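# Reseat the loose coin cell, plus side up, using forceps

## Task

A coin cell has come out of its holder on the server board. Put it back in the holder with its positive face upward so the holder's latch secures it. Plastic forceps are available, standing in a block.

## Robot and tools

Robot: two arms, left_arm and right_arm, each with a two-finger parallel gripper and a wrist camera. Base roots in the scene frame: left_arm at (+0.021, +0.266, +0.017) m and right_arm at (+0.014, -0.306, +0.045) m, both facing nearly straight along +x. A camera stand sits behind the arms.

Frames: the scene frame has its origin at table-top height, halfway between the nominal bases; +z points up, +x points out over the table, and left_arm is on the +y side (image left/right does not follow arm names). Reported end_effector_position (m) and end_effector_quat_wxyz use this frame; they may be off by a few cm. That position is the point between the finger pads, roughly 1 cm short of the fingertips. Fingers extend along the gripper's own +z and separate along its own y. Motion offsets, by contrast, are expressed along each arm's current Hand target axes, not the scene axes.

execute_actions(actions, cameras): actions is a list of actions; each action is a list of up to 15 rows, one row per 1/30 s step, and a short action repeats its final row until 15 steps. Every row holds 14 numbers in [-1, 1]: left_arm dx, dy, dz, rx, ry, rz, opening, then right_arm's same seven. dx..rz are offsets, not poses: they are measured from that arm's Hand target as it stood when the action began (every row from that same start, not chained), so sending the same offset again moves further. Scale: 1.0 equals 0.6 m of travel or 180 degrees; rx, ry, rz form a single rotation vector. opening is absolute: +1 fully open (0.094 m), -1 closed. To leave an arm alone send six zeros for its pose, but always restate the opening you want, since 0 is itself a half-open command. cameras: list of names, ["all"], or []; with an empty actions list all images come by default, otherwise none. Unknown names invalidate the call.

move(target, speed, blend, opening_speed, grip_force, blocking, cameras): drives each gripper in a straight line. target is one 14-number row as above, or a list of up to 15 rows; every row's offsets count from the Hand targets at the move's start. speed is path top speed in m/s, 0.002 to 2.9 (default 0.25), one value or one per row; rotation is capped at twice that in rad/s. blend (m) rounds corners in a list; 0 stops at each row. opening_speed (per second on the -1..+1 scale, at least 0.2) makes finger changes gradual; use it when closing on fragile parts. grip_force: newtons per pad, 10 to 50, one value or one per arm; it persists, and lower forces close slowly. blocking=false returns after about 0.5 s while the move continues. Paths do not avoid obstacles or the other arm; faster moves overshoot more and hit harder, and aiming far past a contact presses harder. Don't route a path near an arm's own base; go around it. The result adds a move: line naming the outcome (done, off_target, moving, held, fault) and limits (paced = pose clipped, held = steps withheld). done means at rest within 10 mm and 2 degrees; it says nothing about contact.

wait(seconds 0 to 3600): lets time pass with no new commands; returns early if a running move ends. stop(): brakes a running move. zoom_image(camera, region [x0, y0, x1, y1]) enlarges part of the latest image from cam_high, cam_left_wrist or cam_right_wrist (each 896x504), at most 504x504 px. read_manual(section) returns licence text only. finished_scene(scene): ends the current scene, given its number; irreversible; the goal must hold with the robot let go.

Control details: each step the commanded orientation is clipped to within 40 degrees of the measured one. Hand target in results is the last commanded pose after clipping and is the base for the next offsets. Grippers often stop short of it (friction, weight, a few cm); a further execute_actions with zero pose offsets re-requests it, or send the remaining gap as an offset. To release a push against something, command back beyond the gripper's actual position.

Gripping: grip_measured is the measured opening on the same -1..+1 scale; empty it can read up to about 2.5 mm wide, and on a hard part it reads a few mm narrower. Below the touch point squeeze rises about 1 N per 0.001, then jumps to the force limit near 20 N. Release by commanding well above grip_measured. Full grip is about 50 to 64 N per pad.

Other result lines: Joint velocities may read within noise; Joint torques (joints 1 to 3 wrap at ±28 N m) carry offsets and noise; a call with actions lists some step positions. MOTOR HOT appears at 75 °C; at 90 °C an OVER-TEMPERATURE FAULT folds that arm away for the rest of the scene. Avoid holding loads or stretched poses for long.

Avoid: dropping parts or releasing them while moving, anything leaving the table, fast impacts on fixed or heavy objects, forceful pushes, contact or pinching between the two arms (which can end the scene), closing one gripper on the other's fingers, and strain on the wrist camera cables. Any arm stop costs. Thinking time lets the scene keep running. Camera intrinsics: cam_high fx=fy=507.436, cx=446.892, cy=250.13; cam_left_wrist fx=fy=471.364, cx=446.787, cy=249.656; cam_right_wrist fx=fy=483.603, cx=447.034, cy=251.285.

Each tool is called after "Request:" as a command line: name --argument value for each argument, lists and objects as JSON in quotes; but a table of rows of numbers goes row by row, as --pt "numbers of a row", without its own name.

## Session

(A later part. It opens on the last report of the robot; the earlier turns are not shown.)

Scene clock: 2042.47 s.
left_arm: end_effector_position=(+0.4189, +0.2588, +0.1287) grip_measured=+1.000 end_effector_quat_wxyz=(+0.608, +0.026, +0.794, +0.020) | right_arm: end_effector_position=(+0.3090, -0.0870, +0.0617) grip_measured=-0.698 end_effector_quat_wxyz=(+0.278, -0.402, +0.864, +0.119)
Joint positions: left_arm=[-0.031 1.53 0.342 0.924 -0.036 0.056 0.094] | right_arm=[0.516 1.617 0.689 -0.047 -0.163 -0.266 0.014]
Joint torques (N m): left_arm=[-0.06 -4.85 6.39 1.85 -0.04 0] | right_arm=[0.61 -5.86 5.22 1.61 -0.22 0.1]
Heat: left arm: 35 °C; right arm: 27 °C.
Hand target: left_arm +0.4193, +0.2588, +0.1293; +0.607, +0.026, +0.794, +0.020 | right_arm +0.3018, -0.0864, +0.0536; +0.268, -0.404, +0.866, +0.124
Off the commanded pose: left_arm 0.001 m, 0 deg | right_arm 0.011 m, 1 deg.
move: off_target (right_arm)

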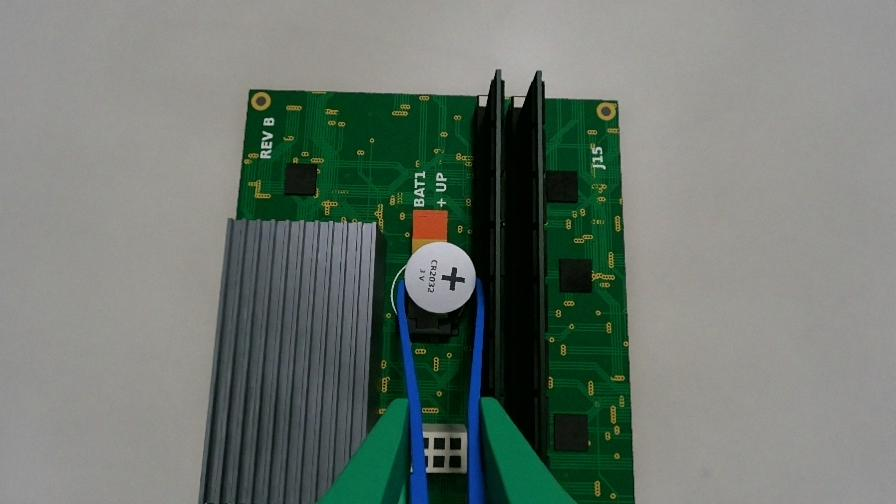

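Request:
move --target '[0,0,0,0,0,0,1, -0.0104,0,-0.0152,0,0,0,-0.70]' --speed 0.05 --cameras '["cam_right_wrist"]'

Request:
zoom_image --camera "cam_right_wrist" --region '[385, 220, 505, 350]'

Scene clock: 2051.33 s.
left_arm: end_effector_position=(+0.4189, +0.2588, +0.1287) grip_measured=+1.000 end_effector_quat_wxyz=(+0.608, +0.026, +0.794, +0.020) | right_arm: end_effector_position=(+0.3071, -0.0881, +0.0602) grip_measured=-0.698 end_effector_quat_wxyz=(+0.273, -0.402, +0.866, +0.119)
Joint positions: left_arm=[-0.031 1.53 0.342 0.924 -0.036 0.056 0.094] | right_arm=[0.516 1.617 0.689 -0.058 -0.163 -0.265 0.014]
Joint torques (N m): left_arm=[-0.08 -4.85 6.42 1.86 -0.05 0] | right_arm=[0.66 -8.59 7.12 1.2 -0.22 0.11]
Heat: left arm: 35 °C; right arm: 27 °C.
Hand target: left_arm +0.4193, +0.2588, +0.1293; +0.607, +0.026, +0.794, +0.020 | right_arm +0.3018, -0.0864, +0.0647; +0.268, -0.404, +0.866, +0.124
Off the commanded pose: left_arm 0.001 m, 0 deg | right_arm 0.007 m, 1 deg.
move: done

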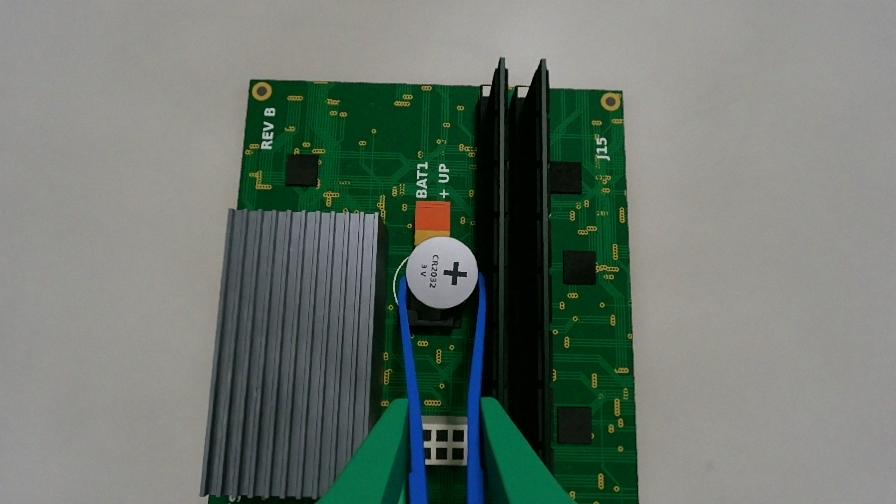

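Scaled by 3.877 from the camera's image (finer frame: 1280x720).

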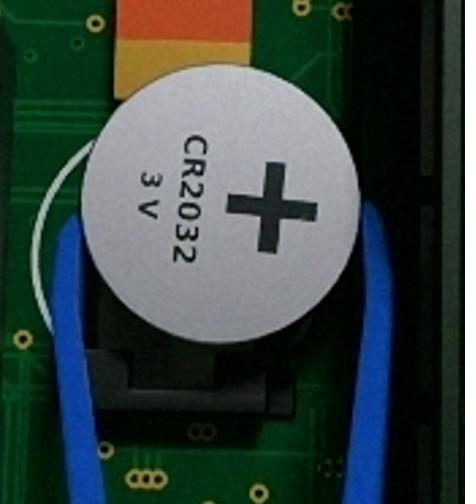

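Request:
move --target '[0,0,0,0,0,0,1, -0.0104,0,-0.0152,0,0,0,-0.70]' --speed 0.05 --cameras '["cam_right_wrist"]'

Request:
zoom_image --camera "cam_right_wrist" --region '[385, 220, 505, 350]'

Scene clock: 2075.77 s.
left_arm: end_effector_position=(+0.4189, +0.2588, +0.1287) grip_measured=+1.000 end_effector_quat_wxyz=(+0.608, +0.026, +0.794, +0.020) | right_arm: end_effector_position=(+0.2957, -0.0952, +0.0592) grip_measured=-0.698 end_effector_quat_wxyz=(+0.249, -0.403, +0.873, +0.116)
Joint positions: left_arm=[-0.031 1.53 0.342 0.924 -0.036 0.056 0.094] | right_arm=[0.516 1.59 0.689 -0.136 -0.163 -0.265 0.014]
Joint torques (N m): left_arm=[-0.03 -4.81 6.42 1.86 -0.05 0] | right_arm=[0.64 -8.77 9.42 1.34 -0.23 0.11]
Heat: left arm: 35 °C; right arm: 28 °C.
Hand target: left_arm +0.4193, +0.2588, +0.1293; +0.607, +0.026, +0.794, +0.020 | right_arm +0.3019, -0.0864, +0.0758; +0.268, -0.404, +0.866, +0.124
Off the commanded pose: left_arm 0.001 m, 0 deg | right_arm 0.020 m, 2 deg.
move: off_target (right_arm)

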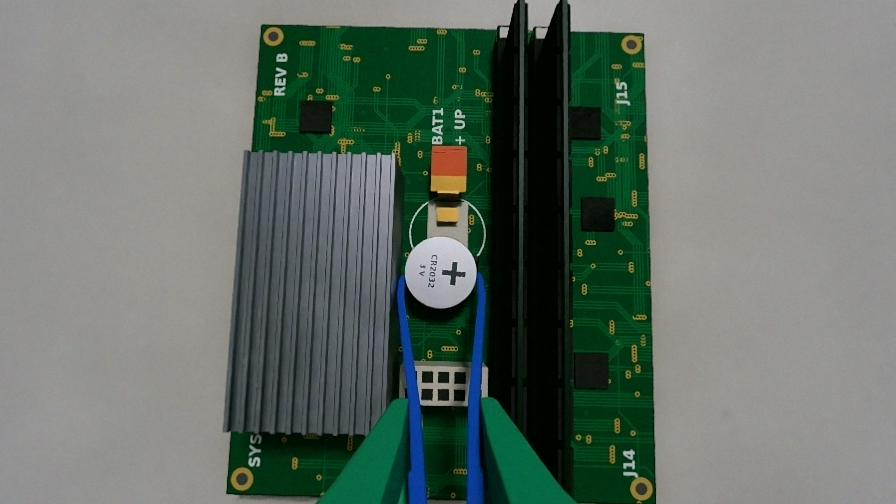

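Scaled by 3.877 from the camera's image (finer frame: 1280x720).

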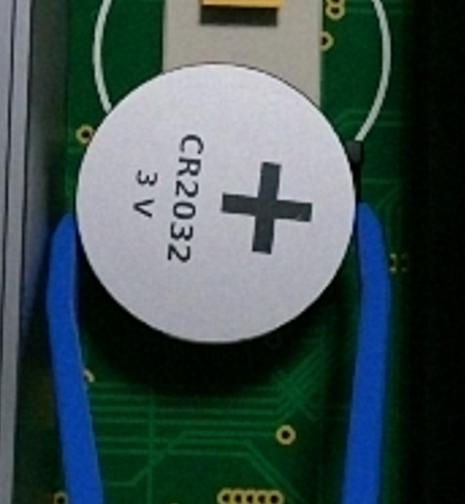

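Request:
move --target '[0,0,0,0,0,0,1, -0.0207,0,-0.0303,0,0,0,-0.70]' --speed 0.06 --cameras '["cam_right_wrist"]'

Request:
zoom_image --camera "cam_right_wrist" --region '[385, 220, 505, 350]'

Scene clock: 2084.30 s.
left_arm: end_effector_position=(+0.4189, +0.2588, +0.1287) grip_measured=+1.000 end_effector_quat_wxyz=(+0.608, +0.026, +0.794, +0.020) | right_arm: end_effector_position=(+0.2978, -0.0939, +0.0825) grip_measured=-0.698 end_effector_quat_wxyz=(+0.252, -0.403, +0.872, +0.116)
Joint positions: left_arm=[-0.031 1.53 0.342 0.924 -0.036 0.056 0.094] | right_arm=[0.516 1.535 0.744 -0.24 -0.163 -0.265 0.014]
Joint torques (N m): left_arm=[-0.08 -4.81 6.41 1.86 -0.05 0.01] | right_arm=[0.64 -8.4 9.55 1.36 -0.23 0.13]
Heat: left arm: 35 °C; right arm: 29 °C.
Hand target: left_arm +0.4193, +0.2588, +0.1293; +0.607, +0.026, +0.794, +0.020 | right_arm +0.3020, -0.0863, +0.0980; +0.268, -0.404, +0.866, +0.124
Off the commanded pose: left_arm 0.001 m, 0 deg | right_arm 0.018 m, 2 deg.
move: off_target (right_arm)

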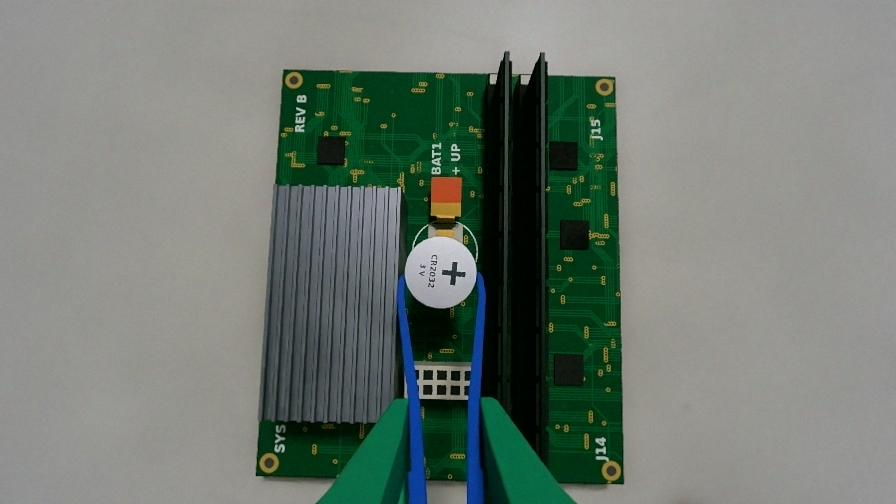

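Scaled by 3.877 from the camera's image (finer frame: 1280x720).

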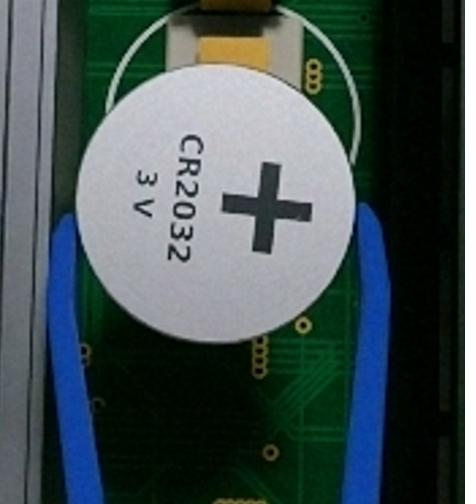

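Request:
move --target '[0,0,0,0,0,0,1, 0.0135,0.0019,0.0436,0,0.052,0,-0.705]' --speed 0.05 --cameras '["cam_right_wrist"]'

Request:
zoom_image --camera "cam_right_wrist" --region '[385, 210, 515, 350]'

Scene clock: 2131.93 s.
left_arm: end_effector_position=(+0.4189, +0.2588, +0.1287) grip_measured=+1.000 end_effector_quat_wxyz=(+0.608, +0.026, +0.794, +0.020) | right_arm: end_effector_position=(+0.3030, -0.0835, +0.0702) grip_measured=-0.703 end_effector_quat_wxyz=(+0.197, -0.412, +0.885, +0.094)
Joint positions: left_arm=[-0.031 1.53 0.342 0.924 -0.036 0.056 0.094] | right_arm=[0.554 1.666 0.889 -0.371 -0.121 -0.254 0.014]
Joint torques (N m): left_arm=[-0.06 -4.82 6.42 1.86 -0.05 0.01] | right_arm=[0.75 -6.34 9.44 1.17 -0.02 0.11]
Heat: left arm: 35 °C; right arm: 30 °C.
Hand target: left_arm +0.4193, +0.2588, +0.1293; +0.607, +0.026, +0.794, +0.020 | right_arm +0.3062, -0.0795, +0.0716; +0.196, -0.412, +0.885, +0.091
Off the commanded pose: left_arm 0.001 m, 0 deg | right_arm 0.006 m, 0 deg.
move: done

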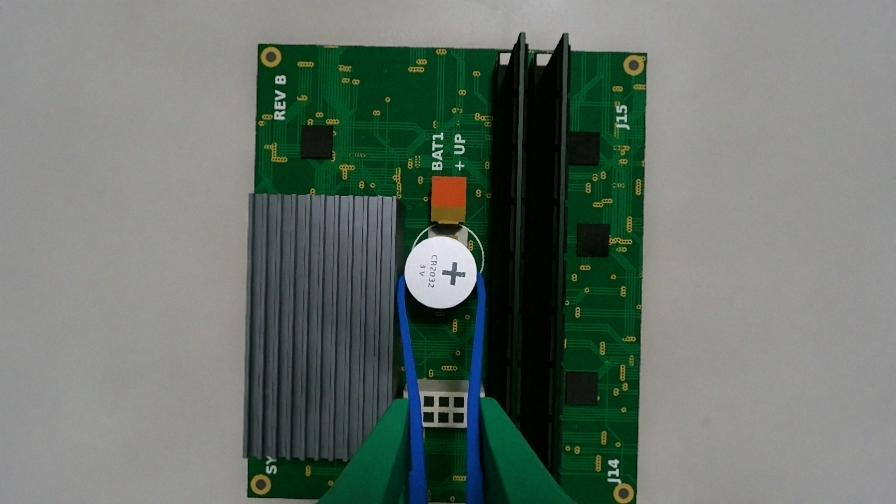

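Scaled by 3.600 from the camera's image (finer frame: 1280x720).

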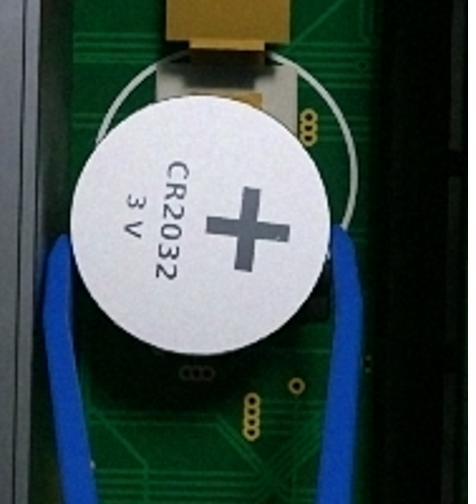

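Request:
move --target '[0,0,0,0,0,0,1, 0.0084,-0.0025,0.0154,0,0,0,-0.705]' --speed 0.04 --cameras '["cam_right_wrist"]'

Request:
zoom_image --camera "cam_right_wrist" --region '[385, 210, 515, 350]'

Scene clock: 2173.83 s.
left_arm: end_effector_position=(+0.4189, +0.2588, +0.1287) grip_measured=+1.000 end_effector_quat_wxyz=(+0.608, +0.026, +0.794, +0.020) | right_arm: end_effector_position=(+0.3047, -0.0823, +0.0645) grip_measured=-0.703 end_effector_quat_wxyz=(+0.195, -0.412, +0.885, +0.094)
Joint positions: left_arm=[-0.031 1.53 0.342 0.924 -0.036 0.056 0.094] | right_arm=[0.554 1.687 0.889 -0.352 -0.121 -0.254 0.014]
Joint torques (N m): left_arm=[-0.06 -4.86 6.43 1.85 -0.04 0] | right_arm=[0.23 -6.45 7.1 1.44 -0.03 0.05]
Heat: left arm: 35 °C; right arm: 29 °C.
Hand target: left_arm +0.4193, +0.2588, +0.1293; +0.607, +0.026, +0.794, +0.020 | right_arm +0.3070, -0.0810, +0.0611; +0.196, -0.412, +0.885, +0.091
Off the commanded pose: left_arm 0.001 m, 0 deg | right_arm 0.004 m, 0 deg.
move: done

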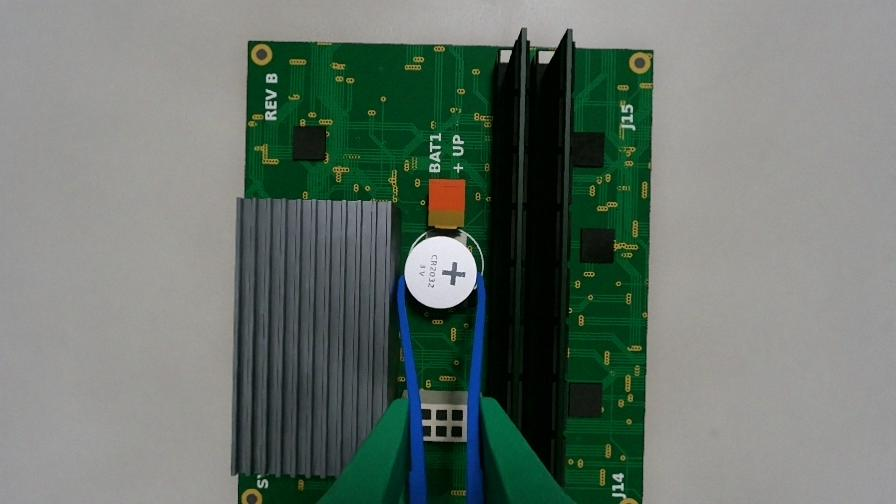

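Scaled by 3.600 from the camera's image (finer frame: 1280x720).

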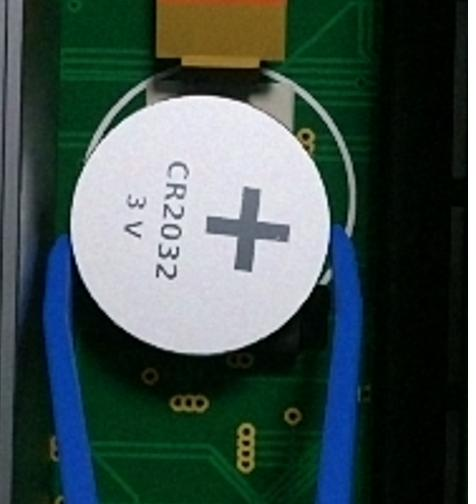

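Request:
move --target '[0,0,0,0,0,0,1, -0.0117,-0.0026,0.0018,0,0,0,-0.705]' --speed 0.04 --cameras '["cam_right_wrist"]'

Request:
zoom_image --camera "cam_right_wrist" --region '[385, 210, 515, 350]'

Scene clock: 2197.17 s.
left_arm: end_effector_position=(+0.4189, +0.2588, +0.1287) grip_measured=+1.000 end_effector_quat_wxyz=(+0.608, +0.026, +0.794, +0.020) | right_arm: end_effector_position=(+0.3064, -0.0812, +0.0614) grip_measured=-0.703 end_effector_quat_wxyz=(+0.191, -0.412, +0.886, +0.093)
Joint positions: left_arm=[-0.031 1.53 0.342 0.924 -0.036 0.056 0.094] | right_arm=[0.554 1.706 0.899 -0.352 -0.121 -0.254 0.014]
Joint torques (N m): left_arm=[-0.06 -4.82 6.41 1.85 -0.05 0.01] | right_arm=[0.34 -6.54 9.25 1.29 -0.02 0.06]
Heat: left arm: 35 °C; right arm: 29 °C.
Hand target: left_arm +0.4193, +0.2588, +0.1293; +0.607, +0.026, +0.794, +0.020 | right_arm +0.3126, -0.0767, +0.0633; +0.196, -0.412, +0.885, +0.091
Off the commanded pose: left_arm 0.001 m, 0 deg | right_arm 0.008 m, 1 deg.
move: done

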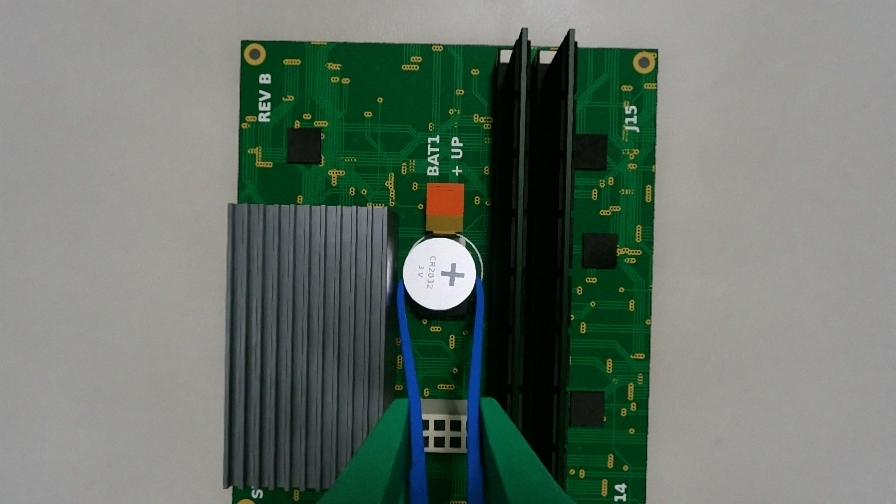

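Scaled by 3.600 from the camera's image (finer frame: 1280x720).

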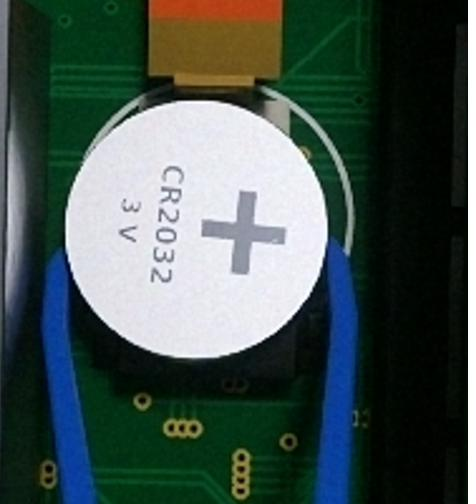

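Request:
move --target '[0,0,0,0,0,0,1, -0.0096,-0.0007,-0.0125,0,0,0,-0.705]' --speed 0.04 --cameras '["cam_right_wrist"]'

Request:
zoom_image --camera "cam_right_wrist" --region '[385, 210, 515, 350]'

Scene clock: 2209.93 s.
left_arm: end_effector_position=(+0.4189, +0.2588, +0.1287) grip_measured=+1.000 end_effector_quat_wxyz=(+0.608, +0.026, +0.794, +0.020) | right_arm: end_effector_position=(+0.3095, -0.0791, +0.0674) grip_measured=-0.703 end_effector_quat_wxyz=(+0.192, -0.412, +0.886, +0.093)
Joint positions: left_arm=[-0.031 1.53 0.342 0.924 -0.036 0.056 0.094] | right_arm=[0.554 1.706 0.927 -0.379 -0.121 -0.254 0.014]
Joint torques (N m): left_arm=[-0.05 -4.82 6.38 1.86 -0.04 0.01] | right_arm=[0.38 -7.6 9.39 1.16 -0.02 0.06]
Heat: left arm: 35 °C; right arm: 28 °C.
Hand target: left_arm +0.4193, +0.2588, +0.1293; +0.607, +0.026, +0.794, +0.020 | right_arm +0.3142, -0.0754, +0.0725; +0.196, -0.412, +0.885, +0.091
Off the commanded pose: left_arm 0.001 m, 0 deg | right_arm 0.008 m, 1 deg.
move: done

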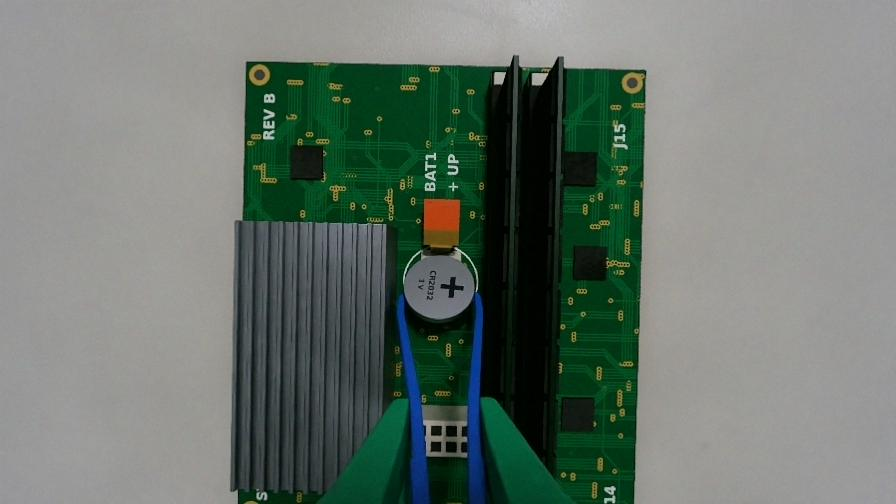

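Scaled by 3.600 from the camera's image (finer frame: 1280x720).

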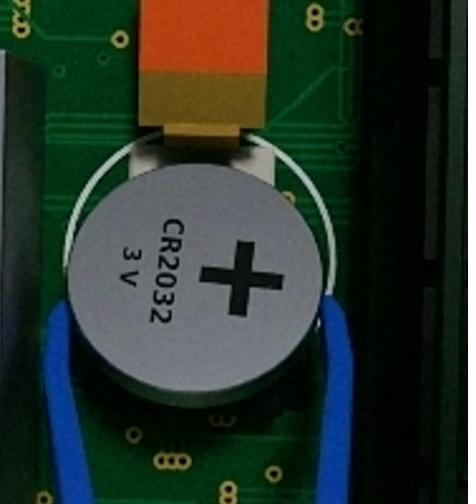

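Request:
move --target '[0,0,0,0,0,0,1, -0.0116,-0.0002,-0.013,0,0,0,-0.705]' --speed 0.04 --cameras '["cam_right_wrist"]'

Request:
zoom_image --camera "cam_right_wrist" --region '[385, 210, 515, 350]'

Scene clock: 2239.10 s.
left_arm: end_effector_position=(+0.4189, +0.2588, +0.1287) grip_measured=+1.000 end_effector_quat_wxyz=(+0.608, +0.026, +0.794, +0.020) | right_arm: end_effector_position=(+0.3114, -0.0779, +0.0740) grip_measured=-0.703 end_effector_quat_wxyz=(+0.187, -0.412, +0.887, +0.092)
Joint positions: left_arm=[-0.031 1.53 0.342 0.924 -0.036 0.056 0.094] | right_arm=[0.554 1.706 0.961 -0.422 -0.121 -0.254 0.014]
Joint torques (N m): left_arm=[-0.06 -4.82 6.41 1.86 -0.04 0.01] | right_arm=[0.59 -8.44 9.52 1.14 -0.01 0.09]
Heat: left arm: 35 °C; right arm: 28 °C.
Hand target: left_arm +0.4193, +0.2588, +0.1293; +0.607, +0.026, +0.794, +0.020 | right_arm +0.3162, -0.0732, +0.0825; +0.196, -0.412, +0.885, +0.091
Off the commanded pose: left_arm 0.001 m, 0 deg | right_arm 0.011 m, 1 deg.
move: off_target (right_arm)

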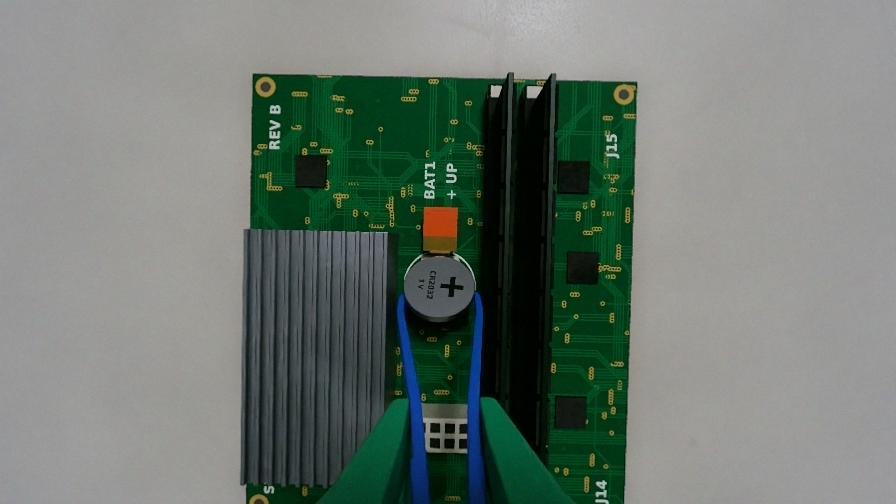

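Scaled by 3.600 from the camera's image (finer frame: 1280x720).

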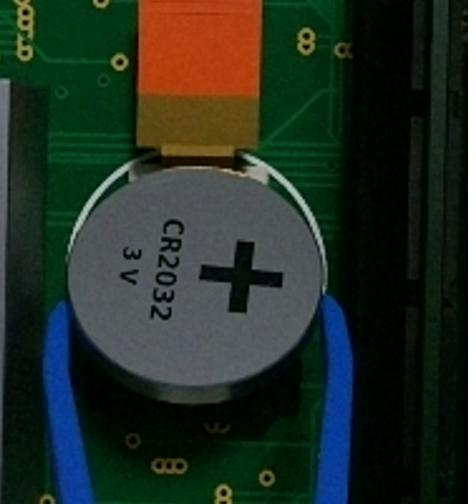

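Request:
move --target '[0,0,0,0,0,0,1, -0.0117,-0.0002,-0.0093,0,0,0,-0.705]' --speed 0.04 --cameras '["cam_right_wrist"]'

Request:
zoom_image --camera "cam_right_wrist" --region '[385, 210, 515, 350]'

Scene clock: 2265.67 s.
left_arm: end_effector_position=(+0.4189, +0.2588, +0.1287) grip_measured=+1.000 end_effector_quat_wxyz=(+0.608, +0.026, +0.794, +0.020) | right_arm: end_effector_position=(+0.3149, -0.0756, +0.0818) grip_measured=-0.703 end_effector_quat_wxyz=(+0.187, -0.411, +0.887, +0.092)
Joint positions: left_arm=[-0.031 1.53 0.342 0.924 -0.036 0.056 0.094] | right_arm=[0.554 1.706 0.996 -0.457 -0.121 -0.252 0.014]
Joint torques (N m): left_arm=[-0.05 -4.81 6.43 1.85 -0.04 0.01] | right_arm=[0.9 -8.54 9.63 1.15 0 0.11]
Heat: left arm: 35 °C; right arm: 28 °C.
Hand target: left_arm +0.4193, +0.2588, +0.1293; +0.607, +0.026, +0.794, +0.020 | right_arm +0.3190, -0.0702, +0.0905; +0.196, -0.412, +0.885, +0.091
Off the commanded pose: left_arm 0.001 m, 0 deg | right_arm 0.011 m, 1 deg.
move: off_target (right_arm)

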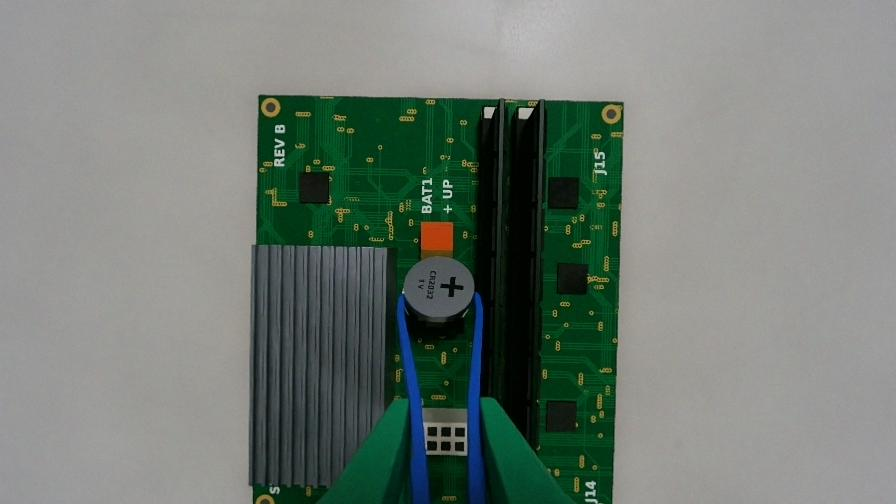

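Scaled by 3.600 from the camera's image (finer frame: 1280x720).

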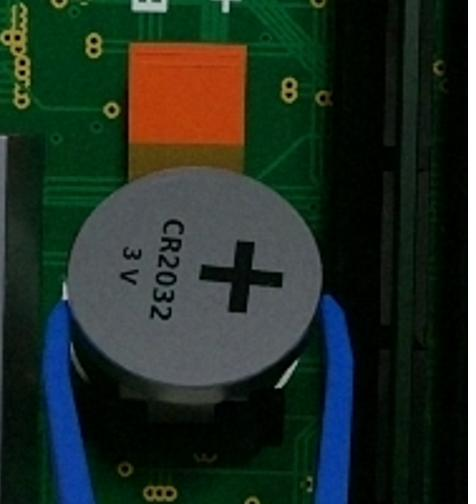

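Request:
move --target '[0,0,0,0,0,0,1, 0.0305,0.004,0.0244,0,0,0,-0.705]' --speed 0.04 --cameras '["cam_right_wrist"]'

Request:
zoom_image --camera "cam_right_wrist" --region '[385, 210, 515, 350]'

Scene clock: 2288.43 s.
left_arm: end_effector_position=(+0.4189, +0.2588, +0.1287) grip_measured=+1.000 end_effector_quat_wxyz=(+0.608, +0.026, +0.794, +0.020) | right_arm: end_effector_position=(+0.3125, -0.0773, +0.0716) grip_measured=-0.703 end_effector_quat_wxyz=(+0.194, -0.411, +0.886, +0.093)
Joint positions: left_arm=[-0.031 1.53 0.342 0.924 -0.036 0.056 0.094] | right_arm=[0.554 1.706 0.944 -0.39 -0.121 -0.252 0.014]
Joint torques (N m): left_arm=[-0.08 -4.85 6.39 1.85 -0.05 0.01] | right_arm=[0.75 -8.23 5.81 1.42 0 0.09]
Heat: left arm: 35 °C; right arm: 28 °C.
Hand target: left_arm +0.4193, +0.2588, +0.1293; +0.607, +0.026, +0.794, +0.020 | right_arm +0.3105, -0.0766, +0.0695; +0.196, -0.412, +0.885, +0.091
Off the commanded pose: left_arm 0.001 m, 0 deg | right_arm 0.003 m, 0 deg.
move: done

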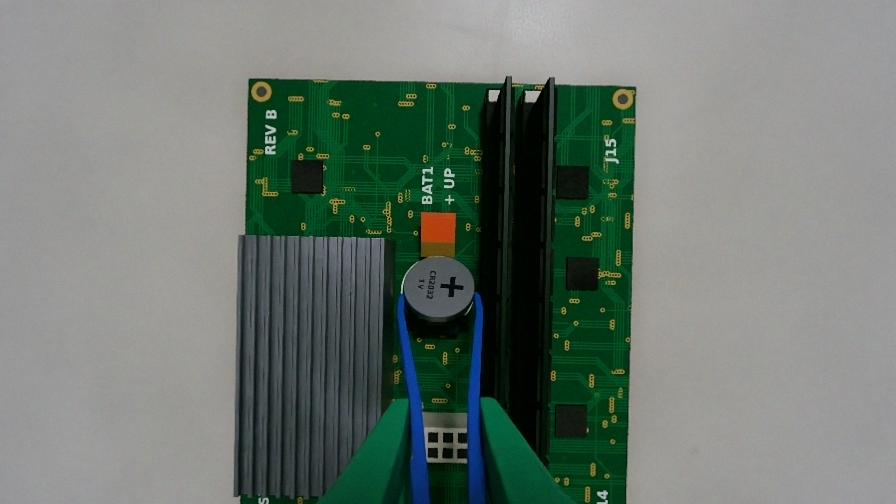

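Scaled by 3.600 from the camera's image (finer frame: 1280x720).

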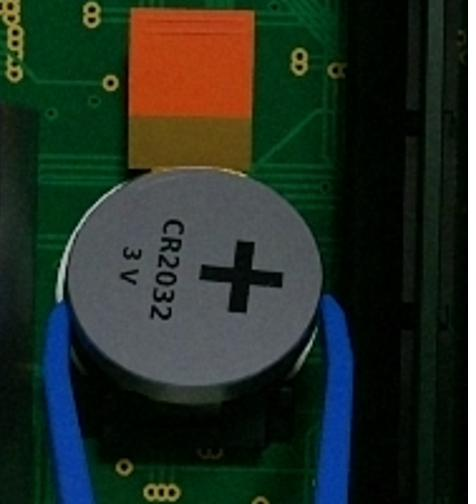

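Request:
move --target '[0,0,0,0,0,0,1, -0.0188,-0.003,-0.0096,0,0,0,-0.705]' --speed 0.04 --cameras '["cam_right_wrist"]'

Request:
zoom_image --camera "cam_right_wrist" --region '[385, 210, 515, 350]'

Scene clock: 2313.17 s.
left_arm: end_effector_position=(+0.4189, +0.2588, +0.1287) grip_measured=+1.000 end_effector_quat_wxyz=(+0.608, +0.026, +0.794, +0.020) | right_arm: end_effector_position=(+0.3134, -0.0766, +0.0748) grip_measured=-0.703 end_effector_quat_wxyz=(+0.192, -0.411, +0.886, +0.093)
Joint positions: left_arm=[-0.031 1.53 0.342 0.924 -0.036 0.056 0.094] | right_arm=[0.554 1.706 0.96 -0.41 -0.121 -0.252 0.014]
Joint torques (N m): left_arm=[-0.06 -4.82 6.42 1.85 -0.05 0] | right_arm=[0.88 -7.64 9.47 1.16 0 0.1]
Heat: left arm: 35 °C; right arm: 28 °C.
Hand target: left_arm +0.4193, +0.2588, +0.1293; +0.607, +0.026, +0.794, +0.020 | right_arm +0.3169, -0.0718, +0.0795; +0.196, -0.412, +0.885, +0.091
Off the commanded pose: left_arm 0.001 m, 0 deg | right_arm 0.008 m, 1 deg.
move: done

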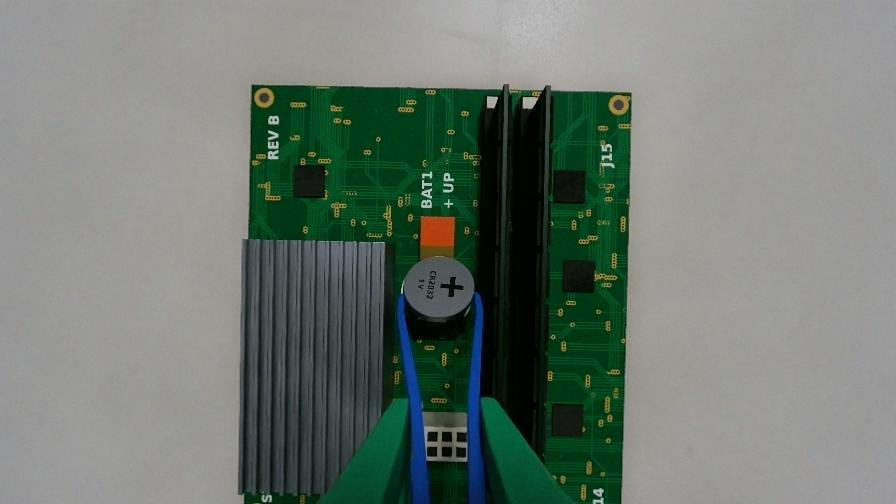

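Scaled by 3.600 from the camera's image (finer frame: 1280x720).

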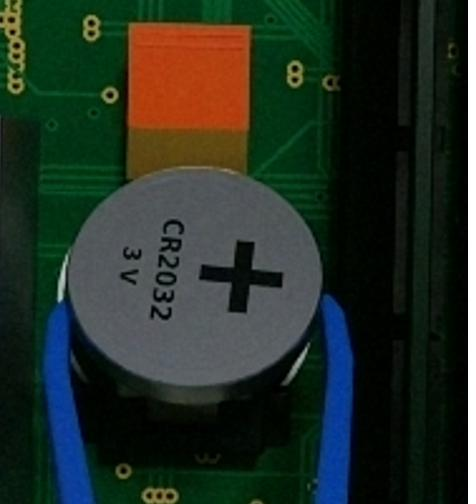

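Request:
move --target '[0,0,0,0,0,0,1, 0.019,0.0027,0.0165,0,0,0,-0.705]' --speed 0.04 --cameras '["cam_right_wrist"]'

Request:
zoom_image --camera "cam_right_wrist" --region '[385, 210, 515, 350]'

Scene clock: 2335.23 s.
left_arm: end_effector_position=(+0.4189, +0.2588, +0.1287) grip_measured=+1.000 end_effector_quat_wxyz=(+0.608, +0.026, +0.794, +0.020) | right_arm: end_effector_position=(+0.3145, -0.0759, +0.0723) grip_measured=-0.703 end_effector_quat_wxyz=(+0.200, -0.411, +0.884, +0.094)
Joint positions: left_arm=[-0.031 1.53 0.342 0.924 -0.036 0.056 0.094] | right_arm=[0.554 1.706 0.941 -0.375 -0.121 -0.252 0.014]
Joint torques (N m): left_arm=[-0.09 -4.83 6.39 1.85 -0.05 0.01] | right_arm=[0.83 -7.16 5.9 1.41 0 0.09]
Heat: left arm: 35 °C; right arm: 28 °C.
Hand target: left_arm +0.4193, +0.2588, +0.1293; +0.607, +0.026, +0.794, +0.020 | right_arm +0.3115, -0.0756, +0.0656; +0.196, -0.412, +0.885, +0.091
Off the commanded pose: left_arm 0.001 m, 0 deg | right_arm 0.007 m, 1 deg.
move: done

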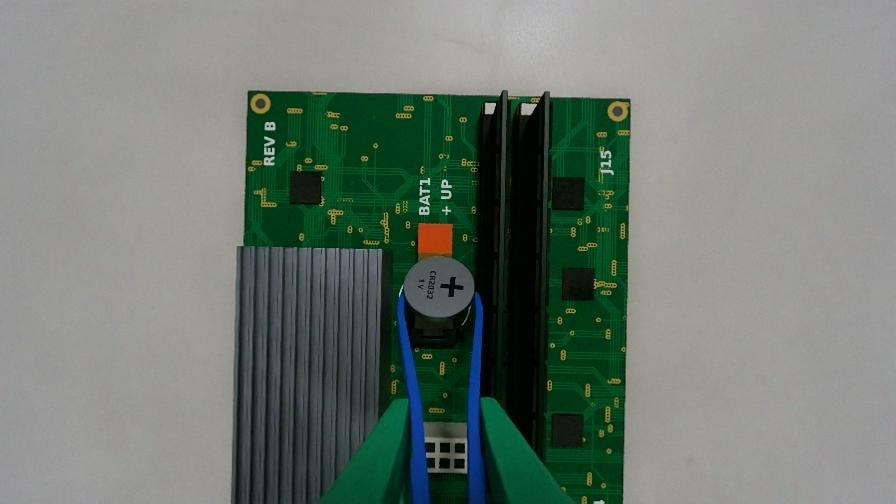

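Scaled by 3.600 from the camera's image (finer frame: 1280x720).

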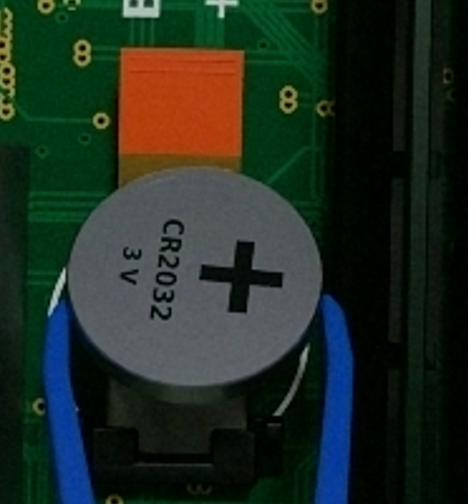

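Request:
move --target '[0,0,0,0,0,0,1, 0.0028,0,0.006,0,0,0,-0.705]' --speed 0.04 --cameras '["cam_right_wrist"]'

Request:
zoom_image --camera "cam_right_wrist" --region '[385, 210, 515, 350]'

Scene clock: 2344.17 s.
left_arm: end_effector_position=(+0.4189, +0.2588, +0.1287) grip_measured=+1.000 end_effector_quat_wxyz=(+0.608, +0.026, +0.794, +0.020) | right_arm: end_effector_position=(+0.3152, -0.0755, +0.0713) grip_measured=-0.703 end_effector_quat_wxyz=(+0.204, -0.411, +0.883, +0.095)
Joint positions: left_arm=[-0.031 1.53 0.342 0.924 -0.036 0.056 0.094] | right_arm=[0.554 1.706 0.933 -0.358 -0.121 -0.252 0.014]
Joint torques (N m): left_arm=[-0.06 -4.83 6.42 1.84 -0.04 0.01] | right_arm=[0.81 -6.48 5.87 1.41 0 0.09]
Heat: left arm: 35 °C; right arm: 28 °C.
Hand target: left_arm +0.4193, +0.2588, +0.1293; +0.607, +0.026, +0.794, +0.020 | right_arm +0.3117, -0.0755, +0.0618; +0.196, -0.412, +0.885, +0.091
Off the commanded pose: left_arm 0.001 m, 0 deg | right_arm 0.010 m, 1 deg.
move: done

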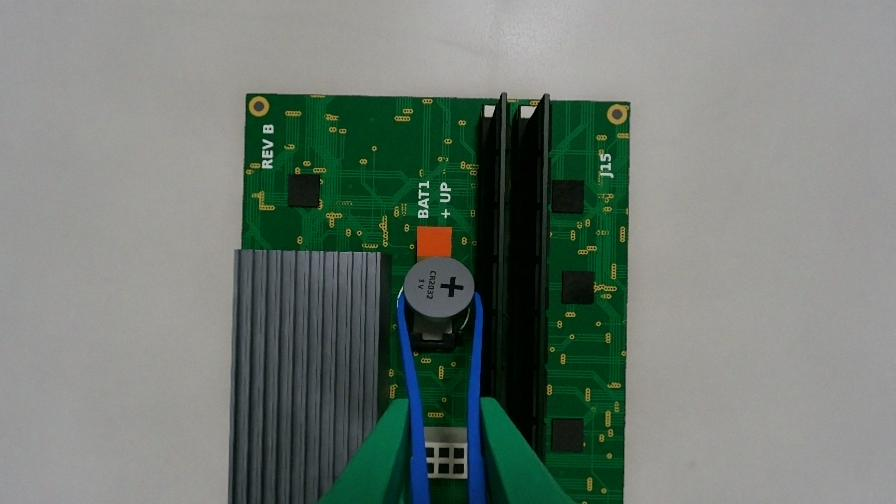

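Scaled by 3.600 from the camera's image (finer frame: 1280x720).

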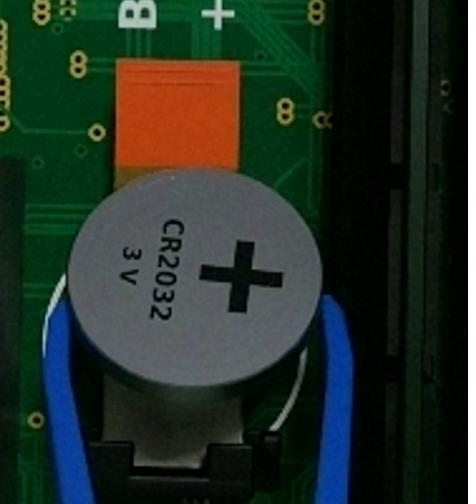

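Request:
move --target '[0,0,0,0,0,0,1, 0.0092,0.001,0.0083,0,0.008,0,-0.705]' --speed 0.04 --cameras '["cam_right_wrist"]'

Request:
zoom_image --camera "cam_right_wrist" --region '[385, 210, 515, 350]'

Scene clock: 2352.37 s.
left_arm: end_effector_position=(+0.4189, +0.2588, +0.1287) grip_measured=+1.000 end_effector_quat_wxyz=(+0.608, +0.026, +0.794, +0.020) | right_arm: end_effector_position=(+0.3133, -0.0762, +0.0636) grip_measured=-0.703 end_effector_quat_wxyz=(+0.195, -0.413, +0.885, +0.090)
Joint positions: left_arm=[-0.031 1.53 0.342 0.924 -0.036 0.056 0.094] | right_arm=[0.558 1.728 0.933 -0.358 -0.114 -0.252 0.014]
Joint torques (N m): left_arm=[-0.06 -4.83 6.42 1.85 -0.05 0.01] | right_arm=[0.72 -6.8 5.97 1.33 0.03 0.09]
Heat: left arm: 35 °C; right arm: 28 °C.
Hand target: left_arm +0.4193, +0.2588, +0.1293; +0.607, +0.026, +0.794, +0.020 | right_arm +0.3093, -0.0773, +0.0549; +0.185, -0.414, +0.887, +0.086
Off the commanded pose: left_arm 0.001 m, 0 deg | right_arm 0.010 m, 1 deg.
move: done

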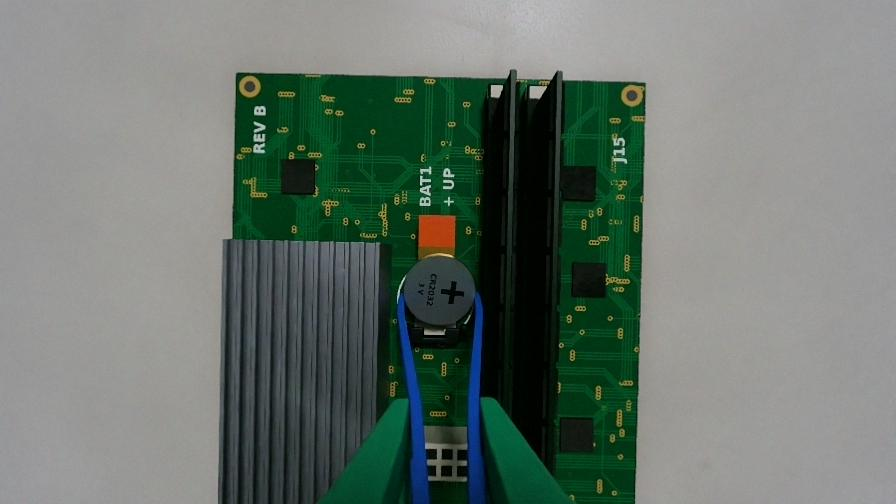

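Scaled by 3.600 from the camera's image (finer frame: 1280x720).

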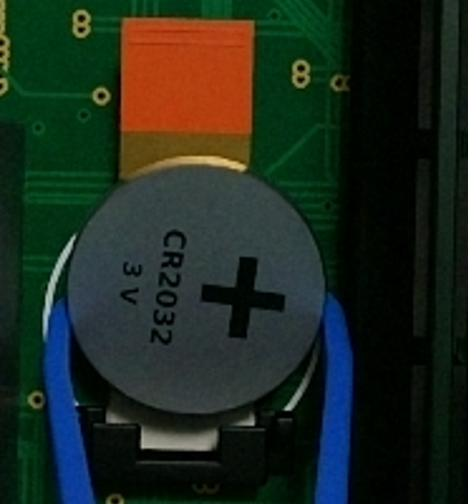

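Request:
zoom_image --camera "cam_right_wrist" --region '[395, 250, 485, 350]'

Scaled by 5.040 from the camera's image (finer frame: 1280x720).

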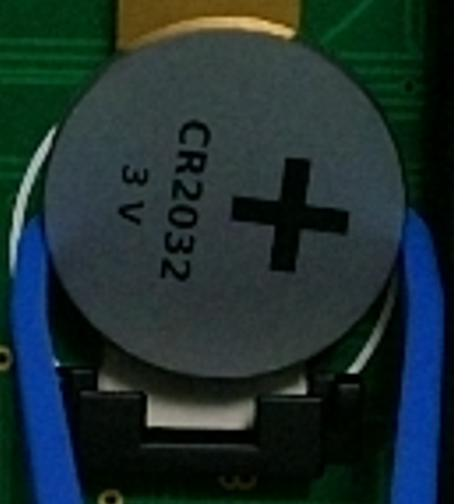

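Request:
move --target '[0,0,0,0,0,0,1, 0.0017,0.0018,0.0047,0,0,0,-0.705]' --speed 0.03 --cameras '["cam_right_wrist"]'

Request:
zoom_image --camera "cam_right_wrist" --region '[385, 210, 515, 350]'

Scene clock: 2388.80 s.
left_arm: end_effector_position=(+0.4189, +0.2588, +0.1287) grip_measured=+1.000 end_effector_quat_wxyz=(+0.608, +0.026, +0.794, +0.020) | right_arm: end_effector_position=(+0.3121, -0.0762, +0.0607) grip_measured=-0.703 end_effector_quat_wxyz=(+0.192, -0.413, +0.886, +0.089)
Joint positions: left_arm=[-0.031 1.53 0.342 0.924 -0.036 0.056 0.094] | right_arm=[0.561 1.733 0.928 -0.353 -0.111 -0.25 0.014]
Joint torques (N m): left_arm=[-0.06 -4.83 6.43 1.84 -0.04 0] | right_arm=[0.75 -6.79 5.7 1.42 0 0.11]
Heat: left arm: 35 °C; right arm: 28 °C.
Hand target: left_arm +0.4193, +0.2588, +0.1293; +0.607, +0.026, +0.794, +0.020 | right_arm +0.3086, -0.0766, +0.0518; +0.185, -0.413, +0.887, +0.086
Off the commanded pose: left_arm 0.001 m, 0 deg | right_arm 0.009 m, 1 deg.
move: done

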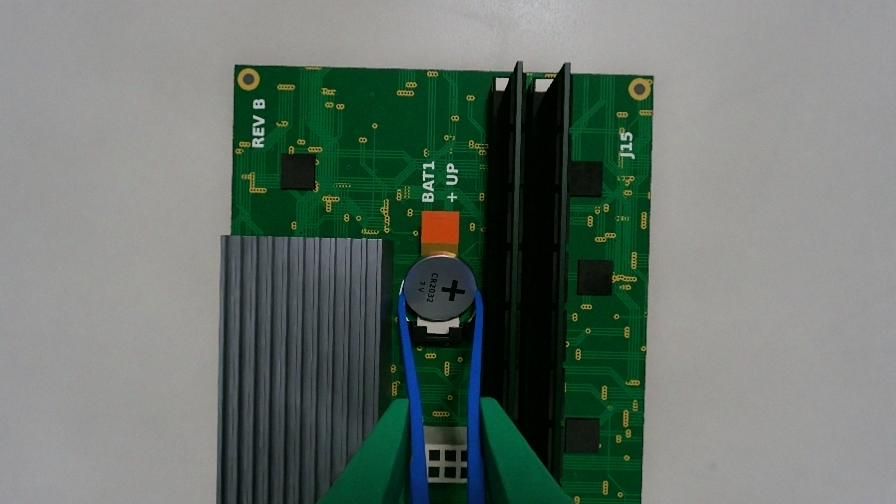

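Scaled by 3.600 from the camera's image (finer frame: 1280x720).

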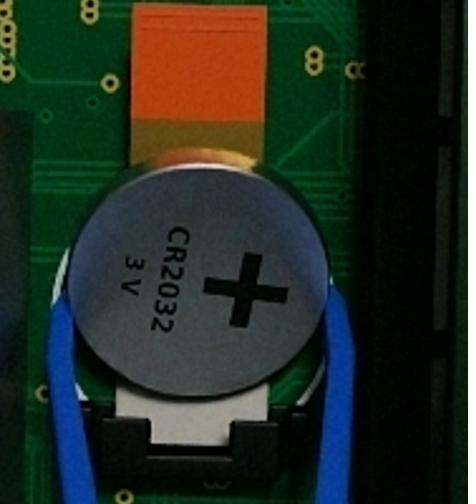

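Request:
move --target '[0,0,0,0,0,0,1, 0.0086,0.001,-0.001,0,0,0,-0.705]' --speed 0.03 --cameras '["cam_right_wrist"]'

Request:
zoom_image --camera "cam_right_wrist" --region '[385, 210, 515, 350]'

Scene clock: 2410.50 s.
left_arm: end_effector_position=(+0.4189, +0.2588, +0.1287) grip_measured=+1.000 end_effector_quat_wxyz=(+0.608, +0.026, +0.794, +0.020) | right_arm: end_effector_position=(+0.3090, -0.0783, +0.0561) grip_measured=-0.703 end_effector_quat_wxyz=(+0.190, -0.413, +0.886, +0.089)
Joint positions: left_arm=[-0.031 1.53 0.342 0.924 -0.036 0.056 0.094] | right_arm=[0.561 1.733 0.909 -0.337 -0.111 -0.25 0.014]
Joint torques (N m): left_arm=[-0.09 -4.83 6.42 1.86 -0.05 0.01] | right_arm=[0.51 -7.73 5.34 1.36 -0.02 0.08]
Heat: left arm: 35 °C; right arm: 28 °C.
Hand target: left_arm +0.4193, +0.2588, +0.1293; +0.607, +0.026, +0.794, +0.020 | right_arm +0.3050, -0.0800, +0.0503; +0.185, -0.414, +0.887, +0.086
Off the commanded pose: left_arm 0.001 m, 0 deg | right_arm 0.007 m, 1 deg.
move: done

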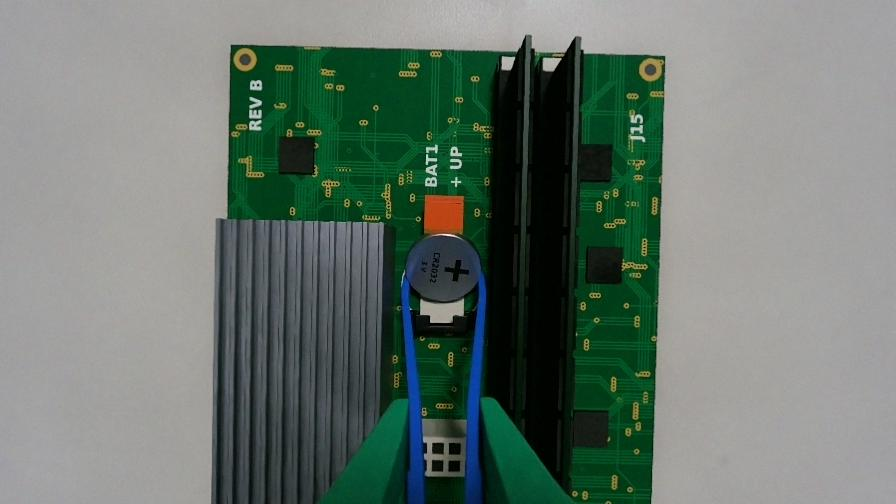

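Scaled by 3.600 from the camera's image (finer frame: 1280x720).

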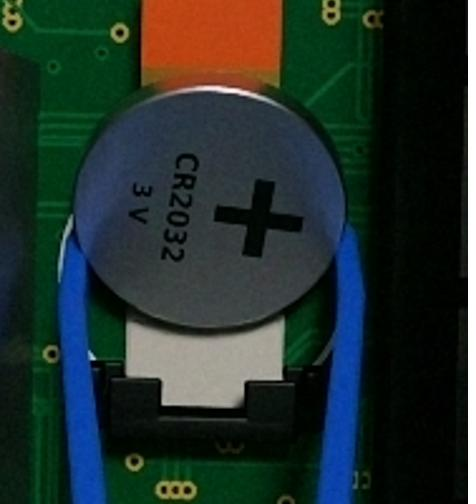

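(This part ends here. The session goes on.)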